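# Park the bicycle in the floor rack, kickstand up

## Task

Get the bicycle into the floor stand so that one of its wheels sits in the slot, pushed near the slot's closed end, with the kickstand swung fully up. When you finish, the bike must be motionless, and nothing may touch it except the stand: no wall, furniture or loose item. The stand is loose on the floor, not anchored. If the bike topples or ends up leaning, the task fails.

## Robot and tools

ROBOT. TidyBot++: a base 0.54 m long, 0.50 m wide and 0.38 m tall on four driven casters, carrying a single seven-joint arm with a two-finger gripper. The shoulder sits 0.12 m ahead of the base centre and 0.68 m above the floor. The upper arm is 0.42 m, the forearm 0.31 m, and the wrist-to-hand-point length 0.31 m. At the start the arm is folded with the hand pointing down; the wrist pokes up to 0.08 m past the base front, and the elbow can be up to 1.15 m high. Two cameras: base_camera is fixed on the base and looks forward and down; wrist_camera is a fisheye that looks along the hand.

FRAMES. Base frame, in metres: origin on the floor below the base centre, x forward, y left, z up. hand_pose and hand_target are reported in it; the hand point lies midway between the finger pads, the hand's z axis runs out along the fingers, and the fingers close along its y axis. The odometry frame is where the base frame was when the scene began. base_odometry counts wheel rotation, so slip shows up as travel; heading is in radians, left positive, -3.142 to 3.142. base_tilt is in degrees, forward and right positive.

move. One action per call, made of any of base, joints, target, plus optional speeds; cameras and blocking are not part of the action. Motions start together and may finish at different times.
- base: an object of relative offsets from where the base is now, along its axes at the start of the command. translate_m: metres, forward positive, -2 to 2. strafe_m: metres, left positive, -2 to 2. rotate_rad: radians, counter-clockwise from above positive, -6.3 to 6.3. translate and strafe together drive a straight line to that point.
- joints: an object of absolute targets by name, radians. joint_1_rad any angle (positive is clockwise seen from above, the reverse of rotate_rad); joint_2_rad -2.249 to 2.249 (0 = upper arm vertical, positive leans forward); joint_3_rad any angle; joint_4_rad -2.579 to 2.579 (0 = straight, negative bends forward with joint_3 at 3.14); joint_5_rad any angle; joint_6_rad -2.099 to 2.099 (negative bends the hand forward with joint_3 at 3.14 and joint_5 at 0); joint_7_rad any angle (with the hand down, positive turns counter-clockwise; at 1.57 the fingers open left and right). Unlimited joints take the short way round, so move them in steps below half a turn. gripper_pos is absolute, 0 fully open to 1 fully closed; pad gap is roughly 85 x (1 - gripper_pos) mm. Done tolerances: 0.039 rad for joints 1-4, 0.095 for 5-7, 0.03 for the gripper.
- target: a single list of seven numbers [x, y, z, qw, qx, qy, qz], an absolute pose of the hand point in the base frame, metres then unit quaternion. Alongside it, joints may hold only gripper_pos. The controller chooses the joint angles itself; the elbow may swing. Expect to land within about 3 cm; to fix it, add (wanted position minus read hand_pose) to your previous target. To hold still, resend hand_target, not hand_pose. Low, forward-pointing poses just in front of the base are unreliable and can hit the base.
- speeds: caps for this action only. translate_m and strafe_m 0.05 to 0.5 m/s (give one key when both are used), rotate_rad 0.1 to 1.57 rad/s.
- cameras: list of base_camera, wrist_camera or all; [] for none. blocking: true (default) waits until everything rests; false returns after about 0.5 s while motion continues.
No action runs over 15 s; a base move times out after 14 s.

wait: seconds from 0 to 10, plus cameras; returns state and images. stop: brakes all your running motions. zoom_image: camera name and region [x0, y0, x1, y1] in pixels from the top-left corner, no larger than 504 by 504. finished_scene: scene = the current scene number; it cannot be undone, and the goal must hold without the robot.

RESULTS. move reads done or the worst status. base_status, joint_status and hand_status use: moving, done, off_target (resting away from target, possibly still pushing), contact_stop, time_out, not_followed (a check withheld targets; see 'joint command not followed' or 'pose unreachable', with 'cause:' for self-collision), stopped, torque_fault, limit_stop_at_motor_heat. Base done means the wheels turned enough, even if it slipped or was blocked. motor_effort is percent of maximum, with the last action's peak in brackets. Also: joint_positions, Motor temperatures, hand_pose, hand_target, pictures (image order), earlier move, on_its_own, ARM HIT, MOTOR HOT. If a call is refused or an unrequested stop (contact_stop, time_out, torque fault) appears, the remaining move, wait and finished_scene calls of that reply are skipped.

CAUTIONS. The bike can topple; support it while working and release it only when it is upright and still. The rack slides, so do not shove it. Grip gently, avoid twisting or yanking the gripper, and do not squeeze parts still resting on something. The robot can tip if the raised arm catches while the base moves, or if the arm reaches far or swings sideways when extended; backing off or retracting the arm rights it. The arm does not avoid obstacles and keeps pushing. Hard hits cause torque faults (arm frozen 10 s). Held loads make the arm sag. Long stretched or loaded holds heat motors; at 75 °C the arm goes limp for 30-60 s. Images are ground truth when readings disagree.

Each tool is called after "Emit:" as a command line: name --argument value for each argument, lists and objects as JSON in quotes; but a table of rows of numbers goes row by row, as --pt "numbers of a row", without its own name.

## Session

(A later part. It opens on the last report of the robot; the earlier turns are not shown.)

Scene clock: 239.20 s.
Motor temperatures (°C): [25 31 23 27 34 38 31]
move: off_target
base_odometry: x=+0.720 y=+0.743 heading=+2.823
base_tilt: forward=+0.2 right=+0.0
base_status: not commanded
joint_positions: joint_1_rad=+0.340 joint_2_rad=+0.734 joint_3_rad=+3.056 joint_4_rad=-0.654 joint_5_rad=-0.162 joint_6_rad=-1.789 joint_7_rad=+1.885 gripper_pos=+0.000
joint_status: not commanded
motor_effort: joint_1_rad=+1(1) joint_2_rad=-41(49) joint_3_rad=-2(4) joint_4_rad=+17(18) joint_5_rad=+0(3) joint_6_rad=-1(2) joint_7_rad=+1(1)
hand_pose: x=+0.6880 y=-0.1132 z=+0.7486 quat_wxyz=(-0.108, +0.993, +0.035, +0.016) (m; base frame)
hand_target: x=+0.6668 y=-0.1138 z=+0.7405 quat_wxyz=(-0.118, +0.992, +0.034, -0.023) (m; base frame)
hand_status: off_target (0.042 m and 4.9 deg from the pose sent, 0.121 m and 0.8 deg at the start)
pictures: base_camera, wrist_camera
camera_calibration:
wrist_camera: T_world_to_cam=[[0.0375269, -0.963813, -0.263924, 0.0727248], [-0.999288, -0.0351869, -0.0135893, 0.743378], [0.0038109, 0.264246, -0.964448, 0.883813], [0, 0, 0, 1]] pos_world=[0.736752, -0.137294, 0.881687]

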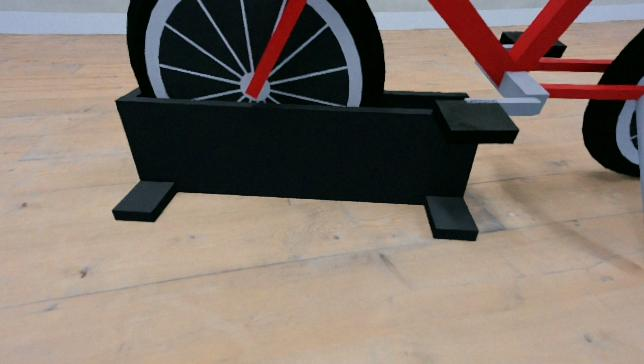

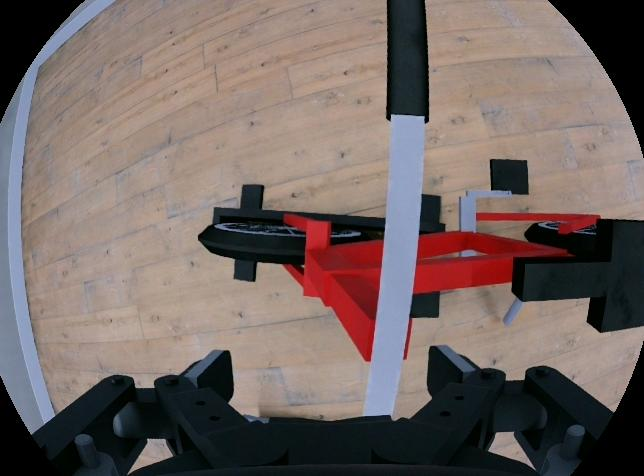

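Emit:
move --base '{"translate_m": -0.3}' --cameras '[]'

Emit:
move --joints '{"joint_1_rad":0,"joint_2_rad":-0.366,"joint_3_rad":3.14,"joint_4_rad":-2.45,"joint_5_rad":0,"joint_6_rad":-0.1,"joint_7_rad":1.57}'

Scene clock: 241.23 s.
Motor temperatures (°C): [25 31 23 27 34 38 31]
move: done
base_odometry: x=+1.005 y=+0.648 heading=+2.822
base_tilt: forward=+0.2 right=+0.0
base_status: done
joint_positions: joint_1_rad=+0.343 joint_2_rad=+0.733 joint_3_rad=+3.056 joint_4_rad=-0.655 joint_5_rad=-0.162 joint_6_rad=-1.792 joint_7_rad=+1.885 gripper_pos=+0.000
joint_status: not commanded
motor_effort: joint_1_rad=+1(3) joint_2_rad=-40(44) joint_3_rad=-2(3) joint_4_rad=+16(17) joint_5_rad=+0(2) joint_6_rad=-1(1) joint_7_rad=+1(1)
hand_pose: x=+0.6868 y=-0.1144 z=+0.7491 quat_wxyz=(-0.108, +0.993, +0.034, +0.015) (m; base frame)
hand_target: x=+0.6668 y=-0.1138 z=+0.7405 quat_wxyz=(-0.118, +0.992, +0.034, -0.023) (m; base frame)
hand_status: not commanded
pictures: none
No camera images: "cameras" was empty.

Scene clock: 244.53 s.
Motor temperatures (°C): [25 31 23 27 34 38 31]
move: done
base_odometry: x=+1.005 y=+0.648 heading=+2.822
base_tilt: forward=+0.2 right=+0.0
base_status: not commanded
joint_positions: joint_1_rad=+0.018 joint_2_rad=-0.349 joint_3_rad=+3.111 joint_4_rad=-2.434 joint_5_rad=-0.050 joint_6_rad=-0.172 joint_7_rad=+1.610 gripper_pos=+0.000
joint_status: all done
motor_effort: joint_1_rad=+1(2) joint_2_rad=-5(42) joint_3_rad=+1(3) joint_4_rad=+19(21) joint_5_rad=+1(2) joint_6_rad=+7(7) joint_7_rad=+1(2)
hand_pose: x=+0.4893 y=+0.0085 z=+0.7252 quat_wxyz=(-0.004, +0.904, +0.004, +0.428) (m; base frame)
hand_target: x=+0.4968 y=+0.0020 z=+0.7412 quat_wxyz=(+0.000, +0.888, +0.000, +0.461) (m; base frame)
hand_status: not commanded
pictures: base_camera, wrist_camera
camera_calibration:
wrist_camera: T_world_to_cam=[[0.0269174, -0.997639, -0.0631828, 0.0511368], [-0.647298, 0.0307701, -0.761616, 0.918508], [0.761761, 0.0613988, -0.644942, 0.228994], [0, 0, 0, 1]] pos_world=[0.418733, 0.00869353, 0.850468]

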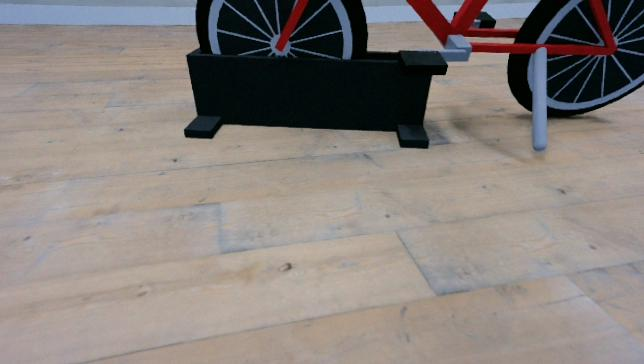

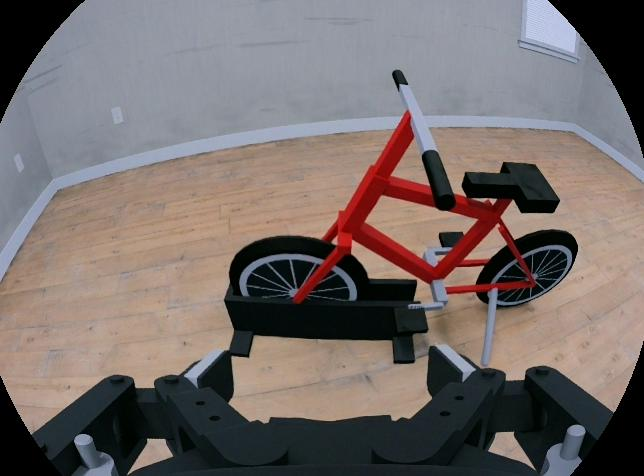

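Emit:
zoom_image --camera "base_camera" --region '[380, 0, 640, 170]'

Emit:
zoom_image --camera "wrist_camera" --region '[200, 200, 600, 400]'

Scaled by 1.938.

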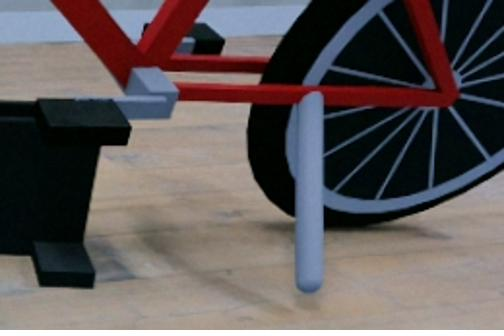

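Scaled by 1.260.

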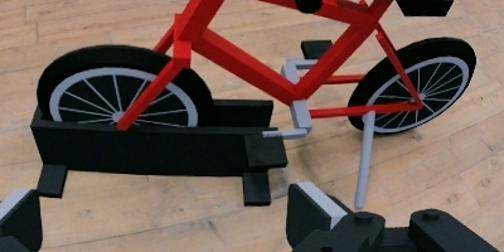

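Emit:
move --base '{"strafe_m": -0.42}' --joints '{"gripper_pos":1.0}' --cameras '[]'

Emit:
move --base '{"translate_m": 0.12}'

Emit:
zoom_image --camera "base_camera" --region '[200, 0, 520, 200]'

Emit:
zoom_image --camera "wrist_camera" --region '[150, 200, 500, 460]'

Scene clock: 247.50 s.
Motor temperatures (°C): [25 31 23 27 34 38 31]
move: done
base_odometry: x=+1.137 y=+1.047 heading=+2.821
base_tilt: forward=+0.2 right=+0.0
base_status: done
joint_positions: joint_1_rad=+0.016 joint_2_rad=-0.349 joint_3_rad=+3.119 joint_4_rad=-2.434 joint_5_rad=-0.048 joint_6_rad=-0.169 joint_7_rad=+1.609 gripper_pos=+0.999
joint_status: all done
motor_effort: joint_1_rad=+1(1) joint_2_rad=-5(6) joint_3_rad=+1(2) joint_4_rad=+19(20) joint_5_rad=+1(2) joint_6_rad=+7(7) joint_7_rad=+0(1)
hand_pose: x=+0.4900 y=+0.0062 z=+0.7261 quat_wxyz=(-0.003, +0.903, +0.002, +0.429) (m; base frame)
hand_target: x=+0.4968 y=+0.0020 z=+0.7412 quat_wxyz=(+0.000, +0.888, +0.000, +0.461) (m; base frame)
hand_status: not commanded
pictures: none
No camera images: "cameras" was empty.

Scene clock: 248.80 s.
Motor temperatures (°C): [25 31 23 27 34 38 31]
move: done
base_odometry: x=+1.023 y=+1.085 heading=+2.821
base_tilt: forward=+0.2 right=+0.0
base_status: done
joint_positions: joint_1_rad=+0.016 joint_2_rad=-0.355 joint_3_rad=+3.119 joint_4_rad=-2.436 joint_5_rad=-0.048 joint_6_rad=-0.165 joint_7_rad=+1.609 gripper_pos=+0.999
joint_status: not commanded
motor_effort: joint_1_rad=+1(1) joint_2_rad=-5(7) joint_3_rad=+1(1) joint_4_rad=+19(20) joint_5_rad=+1(2) joint_6_rad=+6(7) joint_7_rad=+1(1)
hand_pose: x=+0.4897 y=+0.0062 z=+0.7280 quat_wxyz=(-0.003, +0.901, +0.002, +0.433) (m; base frame)
hand_target: x=+0.4968 y=+0.0020 z=+0.7412 quat_wxyz=(+0.000, +0.888, +0.000, +0.461) (m; base frame)
hand_status: not commanded
pictures: base_camera, wrist_camera
camera_calibration:
wrist_camera: T_world_to_cam=[[0.0222725, -0.997656, -0.0647098, 0.0524053], [-0.638925, 0.035579, -0.768446, 0.921729], [0.768947, 0.0584599, -0.636634, 0.221123], [0, 0, 0, 1]] pos_world=[0.417717, 0.00656142, 0.852465]

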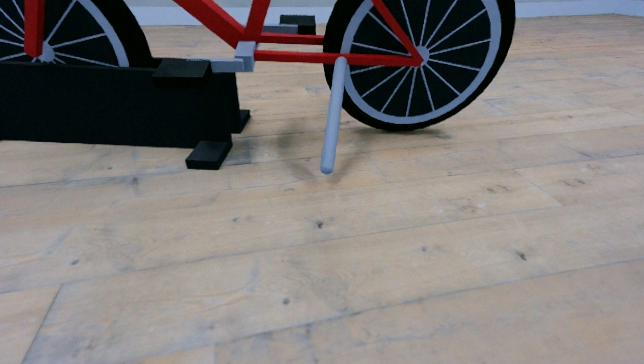

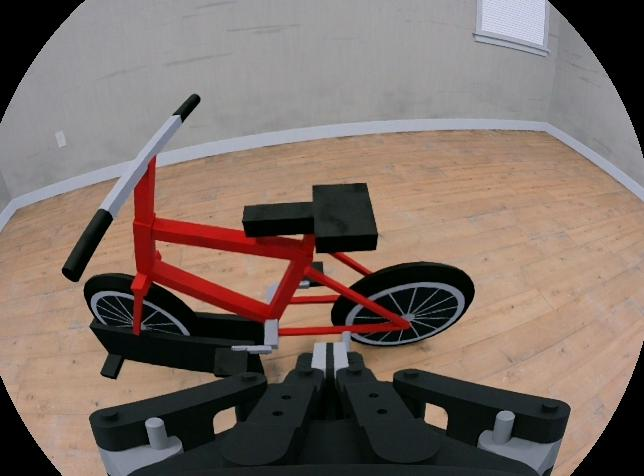

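Scaled by 1.575.

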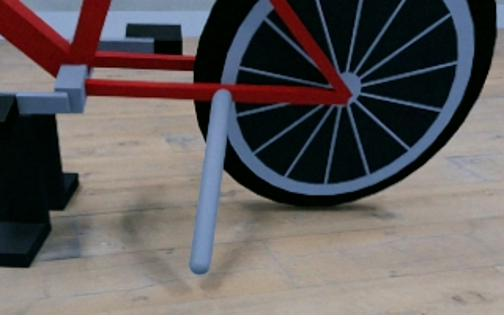

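Scaled by 1.440.

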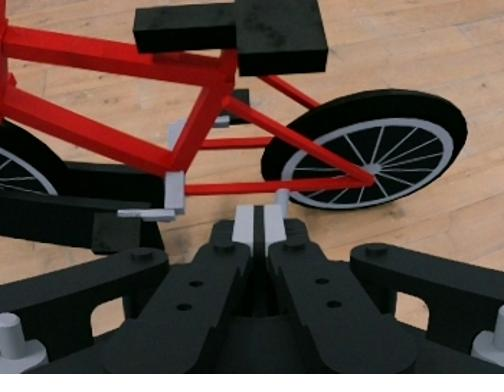

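Emit:
move --target '[0.66, 0.09, 0.25, 0, 0.905, 0, 0.425]' --cameras '[]'

Emit:
move --target '[0.80, 0.09, 0.10, 0, 0.905, 0, 0.425]'

Emit:
zoom_image --camera "base_camera" --region '[200, 0, 520, 200]'

Scene clock: 252.50 s.
Motor temperatures (°C): [25 31 23 27 34 38 31]
move: off_target
base_odometry: x=+1.023 y=+1.085 heading=+2.821
base_tilt: forward=+0.2 right=+0.0
base_status: not commanded
joint_positions: joint_1_rad=-0.317 joint_2_rad=+1.396 joint_3_rad=+3.167 joint_4_rad=-2.070 joint_5_rad=-0.181 joint_6_rad=+1.109 joint_7_rad=+1.446 gripper_pos=+0.999
joint_status: not commanded
motor_effort: joint_1_rad=+1(1) joint_2_rad=-35(37) joint_3_rad=+0(1) joint_4_rad=+0(20) joint_5_rad=+0(2) joint_6_rad=+6(7) joint_7_rad=+1(1)
hand_pose: x=+0.6417 y=+0.1059 z=+0.2393 quat_wxyz=(-0.014, +0.921, +0.023, +0.388) (m; base frame)
hand_target: x=+0.6600 y=+0.0900 z=+0.2500 quat_wxyz=(+0.000, +0.905, +0.000, +0.425) (m; base frame)
hand_status: off_target (0.026 m and 5.6 deg from the pose sent, 0.514 m and 1.1 deg at the start)
pictures: none
No camera images: "cameras" was empty.

Scene clock: 254.53 s.
Motor temperatures (°C): [25 31 23 27 34 38 31]
move: off_target
base_odometry: x=+1.023 y=+1.085 heading=+2.821
base_tilt: forward=+0.3 right=+0.0
base_status: not commanded
joint_positions: joint_1_rad=-0.267 joint_2_rad=+1.712 joint_3_rad=+3.189 joint_4_rad=-1.306 joint_5_rad=-0.181 joint_6_rad=+0.817 joint_7_rad=+1.468 gripper_pos=+0.999
joint_status: not commanded
motor_effort: joint_1_rad=+1(2) joint_2_rad=-43(44) joint_3_rad=+0(1) joint_4_rad=+8(8) joint_5_rad=+1(2) joint_6_rad=+7(7) joint_7_rad=+1(1)
hand_pose: x=+0.8140 y=+0.1266 z=+0.1288 quat_wxyz=(-0.034, +0.890, +0.001, +0.455) (m; base frame)
hand_target: x=+0.8000 y=+0.0900 z=+0.1000 quat_wxyz=(+0.000, +0.905, +0.000, +0.425) (m; base frame)
hand_status: off_target (0.049 m and 5.5 deg from the pose sent, 0.211 m and 5.6 deg at the start)
pictures: base_camera, wrist_camera
camera_calibration:
wrist_camera: T_world_to_cam=[[0.0526865, -0.991528, -0.118727, 0.107932], [-0.601134, 0.0634467, -0.796626, 0.63354], [0.79741, 0.113342, -0.592698, -0.452539], [0, 0, 0, 1]] pos_world=[0.736015, 0.118113, 0.24929]

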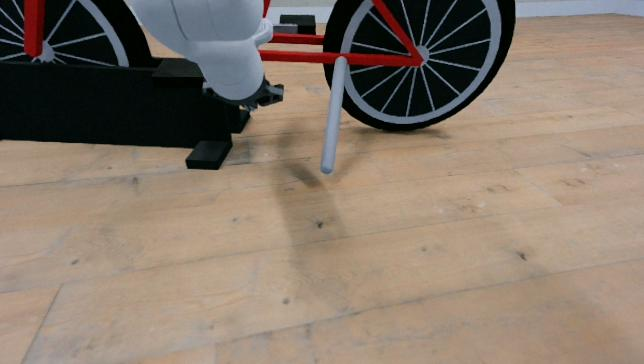

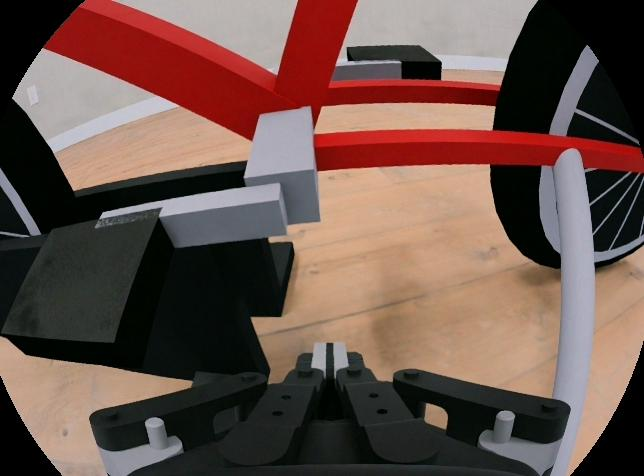

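Scaled by 1.575.

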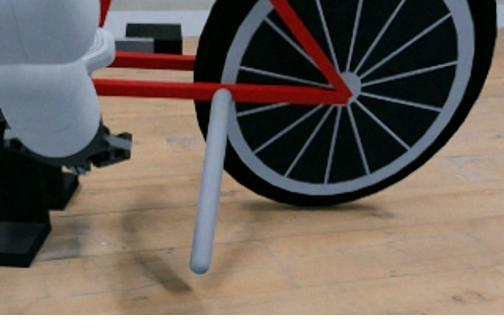

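Emit:
move --target '[0.81, 0.055, 0.06, 0, 0.905, 0, 0.425]'

Scene clock: 256.50 s.
Motor temperatures (°C): [25 31 23 27 34 38 31]
move: off_target
base_odometry: x=+1.023 y=+1.085 heading=+2.821
base_tilt: forward=+0.2 right=+0.0
base_status: not commanded
joint_positions: joint_1_rad=-0.156 joint_2_rad=+1.821 joint_3_rad=+3.189 joint_4_rad=-1.156 joint_5_rad=-0.178 joint_6_rad=+0.776 joint_7_rad=+1.492 gripper_pos=+0.999
joint_status: not commanded
motor_effort: joint_1_rad=+1(3) joint_2_rad=-44(45) joint_3_rad=+0(2) joint_4_rad=+8(9) joint_5_rad=+1(2) joint_6_rad=+7(8) joint_7_rad=+1(1)
hand_pose: x=+0.8265 y=+0.0541 z=+0.0848 quat_wxyz=(-0.009, +0.890, -0.035, +0.455) (m; base frame)
hand_target: x=+0.8100 y=+0.0550 z=+0.0600 quat_wxyz=(+0.000, +0.905, +0.000, +0.425) (m; base frame)
hand_status: off_target (0.030 m and 5.6 deg from the pose sent, 0.099 m and 5.5 deg at the start)
pictures: base_camera, wrist_camera
camera_calibration:
wrist_camera: T_world_to_cam=[[-0.0340007, -0.993733, -0.106488, 0.100962], [-0.595245, 0.105725, -0.796559, 0.603451], [0.802825, 0.0363028, -0.595109, -0.480503], [0, 0, 0, 1]] pos_world=[0.748393, 0.0539728, 0.205484]

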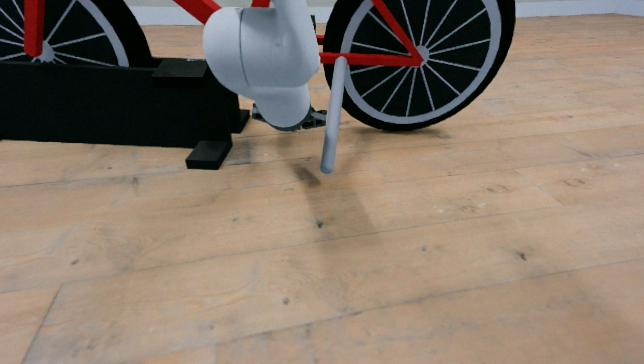

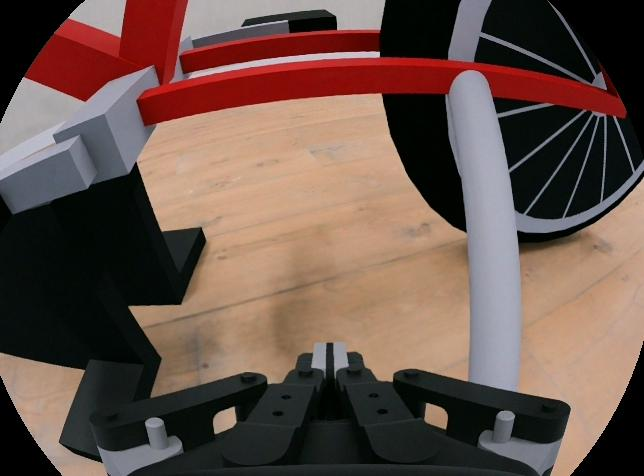

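Emit:
move --target '[0.81, -0.06, 0.06, 0, 0.905, 0, 0.425]'

Emit:
zoom_image --camera "base_camera" --region '[200, 0, 520, 200]'

Scene clock: 258.03 s.
Motor temperatures (°C): [25 31 23 27 34 38 31]
move: off_target
base_odometry: x=+1.023 y=+1.085 heading=+2.821
base_tilt: forward=+0.2 right=+0.0
base_status: not commanded
joint_positions: joint_1_rad=+0.053 joint_2_rad=+1.823 joint_3_rad=+3.131 joint_4_rad=-1.154 joint_5_rad=+0.143 joint_6_rad=+0.775 joint_7_rad=+1.501 gripper_pos=+0.999
joint_status: not commanded
motor_effort: joint_1_rad=+11(12) joint_2_rad=-43(46) joint_3_rad=+5(5) joint_4_rad=+8(10) joint_5_rad=-4(5) joint_6_rad=+6(8) joint_7_rad=+1(1)
hand_pose: x=+0.8280 y=-0.0011 z=+0.0831 quat_wxyz=(-0.029, +0.892, +0.010, +0.452) (m; base frame)
hand_target: x=+0.8100 y=-0.0600 z=+0.0600 quat_wxyz=(+0.000, +0.905, +0.000, +0.425) (m; base frame)
hand_status: off_target (0.066 m and 4.9 deg from the pose sent, 0.118 m and 5.6 deg at the start)
pictures: base_camera, wrist_camera
camera_calibration:
wrist_camera: T_world_to_cam=[[0.0631164, -0.992732, -0.102472, -0.0347819], [-0.607232, 0.0432836, -0.793344, 0.618473], [0.792013, 0.112297, -0.600087, -0.471283], [0, 0, 0, 1]] pos_world=[0.751015, -0.00837516, 0.204288]

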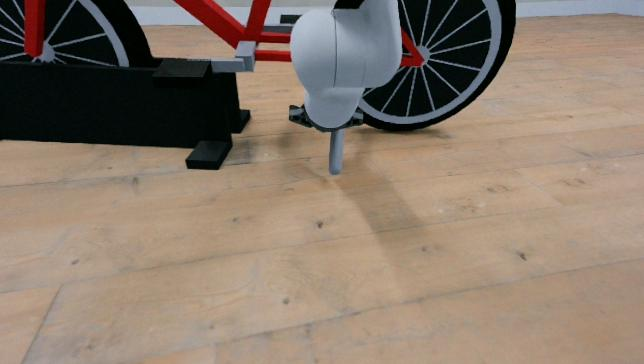

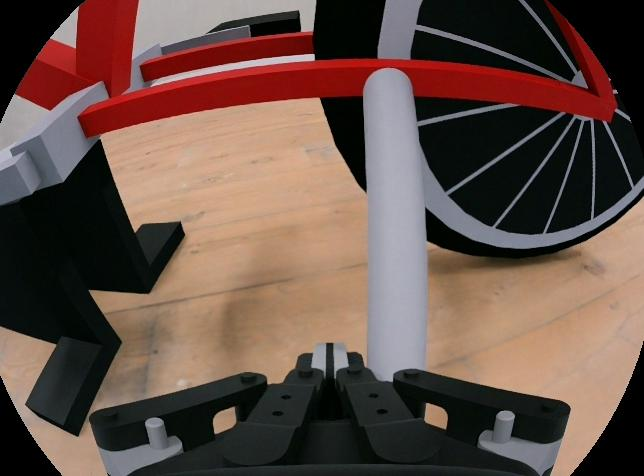

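Scaled by 1.575.

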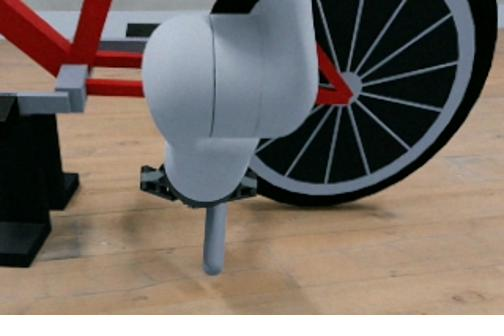

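Emit:
move --target '[0.81, -0.14, 0.06, 0, 0.905, 0, 0.425]'

Scene clock: 259.67 s.
Motor temperatures (°C): [25 31 23 27 34 38 31]
move: off_target
base_odometry: x=+1.023 y=+1.085 heading=+2.821
base_tilt: forward=+0.2 right=+0.0
base_status: not commanded
joint_positions: joint_1_rad=+0.342 joint_2_rad=+1.832 joint_3_rad=+3.088 joint_4_rad=-1.081 joint_5_rad=+0.342 joint_6_rad=+0.717 joint_7_rad=+1.502 gripper_pos=+0.999
joint_status: not commanded
motor_effort: joint_1_rad=+1(14) joint_2_rad=-44(46) joint_3_rad=-3(5) joint_4_rad=+8(11) joint_5_rad=+1(6) joint_6_rad=+7(7) joint_7_rad=+1(1)
hand_pose: x=+0.8276 y=-0.1559 z=+0.0870 quat_wxyz=(+0.001, +0.889, -0.035, +0.457) (m; base frame)
hand_target: x=+0.8100 y=-0.1400 z=+0.0600 quat_wxyz=(+0.000, +0.905, +0.000, +0.425) (m; base frame)
hand_status: off_target (0.036 m and 5.8 deg from the pose sent, 0.142 m and 4.9 deg at the start)
pictures: base_camera, wrist_camera
camera_calibration:
wrist_camera: T_world_to_cam=[[-0.0438111, -0.995069, -0.0889898, -0.101055], [-0.591195, 0.0976274, -0.800598, 0.62381], [0.805338, 0.0175352, -0.592557, -0.477707], [0, 0, 0, 1]] pos_world=[0.749081, -0.153081, 0.207361]

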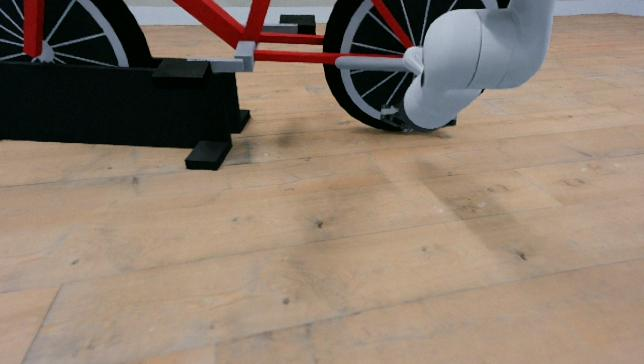

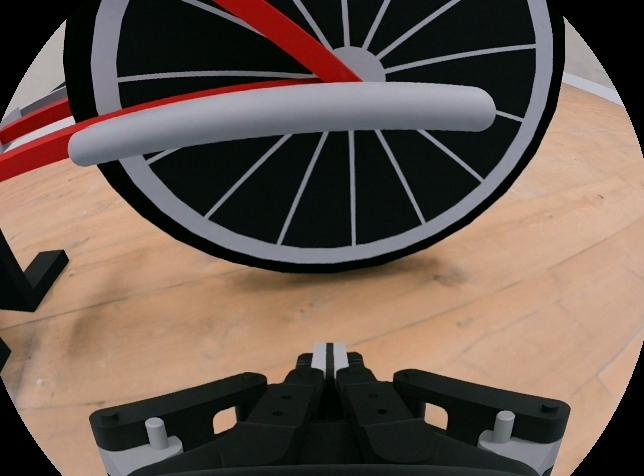

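Emit:
move --base '{"translate_m": -0.35}' --cameras '[]'

Emit:
move --joints '{"joint_1_rad":0,"joint_2_rad":-0.366,"joint_3_rad":3.14,"joint_4_rad":-2.45,"joint_5_rad":0,"joint_6_rad":-0.1,"joint_7_rad":1.57}'

Emit:
zoom_image --camera "wrist_camera" --region '[50, 100, 550, 400]'

Emit:
zoom_image --camera "base_camera" --region '[0, 0, 400, 200]'

Scene clock: 269.57 s.
Motor temperatures (°C): [25 31 23 27 34 38 31]
move: done
base_odometry: x=+1.355 y=+0.975 heading=+2.820
base_tilt: forward=+0.2 right=+0.0
base_status: done
joint_positions: joint_1_rad=+0.340 joint_2_rad=+1.842 joint_3_rad=+3.088 joint_4_rad=-1.073 joint_5_rad=+0.343 joint_6_rad=+0.713 joint_7_rad=+1.502 gripper_pos=+0.999
joint_status: not commanded
motor_effort: joint_1_rad=+1(4) joint_2_rad=-44(47) joint_3_rad=-3(4) joint_4_rad=+9(10) joint_5_rad=+1(2) joint_6_rad=+7(8) joint_7_rad=+1(1)
hand_pose: x=+0.8252 y=-0.1535 z=+0.0812 quat_wxyz=(+0.001, +0.890, -0.034, +0.454) (m; base frame)
hand_target: x=+0.8100 y=-0.1400 z=+0.0600 quat_wxyz=(+0.000, +0.905, +0.000, +0.425) (m; base frame)
hand_status: not commanded
pictures: none
No camera images: "cameras" was empty.

Scene clock: 272.83 s.
Motor temperatures (°C): [25 31 23 27 34 38 31]
move: done
base_odometry: x=+1.355 y=+0.975 heading=+2.820
base_tilt: forward=+0.2 right=-0.1
base_status: not commanded
joint_positions: joint_1_rad=+0.018 joint_2_rad=-0.351 joint_3_rad=+3.111 joint_4_rad=-2.434 joint_5_rad=+0.050 joint_6_rad=-0.036 joint_7_rad=+1.530 gripper_pos=+0.999
joint_status: all done
motor_effort: joint_1_rad=+1(2) joint_2_rad=-6(50) joint_3_rad=+0(4) joint_4_rad=+20(21) joint_5_rad=+1(2) joint_6_rad=+7(9) joint_7_rad=+1(2)
hand_pose: x=+0.5137 y=+0.0059 z=+0.7606 quat_wxyz=(+0.005, +0.872, +0.011, +0.489) (m; base frame)
hand_target: x=+0.4968 y=+0.0020 z=+0.7412 quat_wxyz=(+0.000, +0.888, +0.000, +0.461) (m; base frame)
hand_status: not commanded
pictures: base_camera, wrist_camera
camera_calibration:
wrist_camera: T_world_to_cam=[[0.038488, -0.998545, -0.0377633, 0.0248579], [-0.535948, 0.0112677, -0.844176, 0.966976], [0.843373, 0.0527298, -0.534734, 0.107744], [0, 0, 0, 1]] pos_world=[0.426424, 0.00824482, 0.874851]

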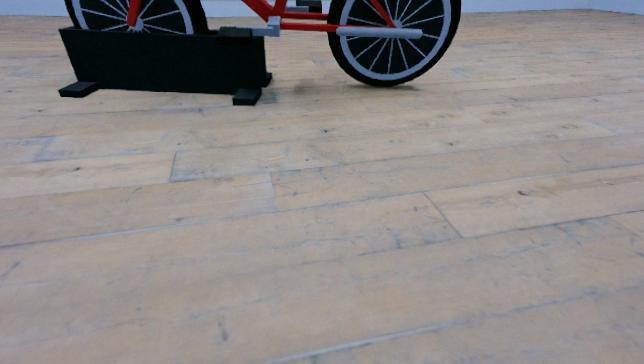

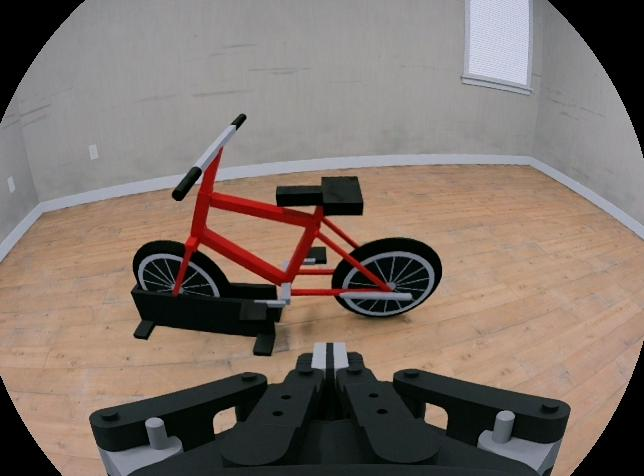

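Scaled by 1.008.

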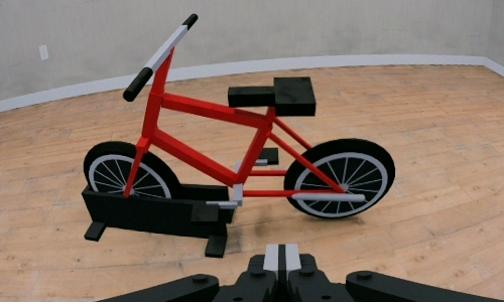

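Scaled by 1.260.

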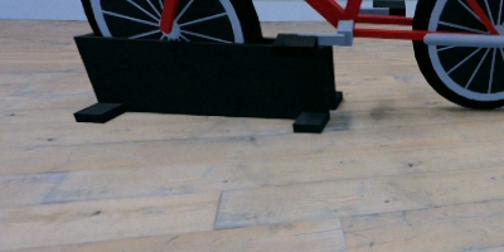

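Emit:
wait --seconds 2 --cameras '["base_camera"]'

Emit:
zoom_image --camera "base_camera" --region '[0, 0, 250, 120]'

Scene clock: 275.03 s.
Motor temperatures (°C): [25 31 23 27 34 38 31]
base_odometry: x=+1.355 y=+0.975 heading=+2.820
base_tilt: forward=+0.2 right=+0.0
base_status: not commanded
joint_positions: joint_1_rad=+0.018 joint_2_rad=-0.351 joint_3_rad=+3.111 joint_4_rad=-2.434 joint_5_rad=+0.049 joint_6_rad=-0.038 joint_7_rad=+1.531 gripper_pos=+0.999
joint_status: all done
motor_effort: joint_1_rad=+1(2) joint_2_rad=-6(50) joint_3_rad=+1(4) joint_4_rad=+20(21) joint_5_rad=+1(2) joint_6_rad=+8(9) joint_7_rad=+1(2)
hand_pose: x=+0.5133 y=+0.0058 z=+0.7600 quat_wxyz=(+0.005, +0.872, +0.011, +0.489) (m; base frame)
hand_target: x=+0.4968 y=+0.0020 z=+0.7412 quat_wxyz=(+0.000, +0.888, +0.000, +0.461) (m; base frame)
hand_status: not commanded
wait: 2.00 s; at rest by 0.07 s
pictures: base_camera

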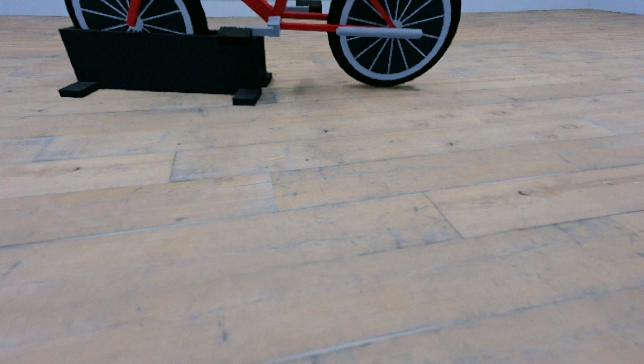

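Scaled by 2.016.

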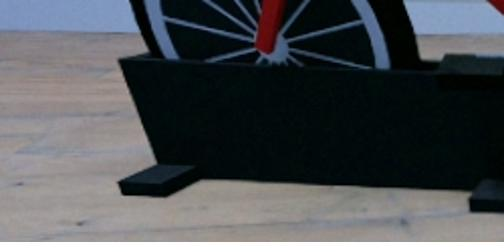

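Emit:
finished_scene --scene 2

The scene is finished: the task was done.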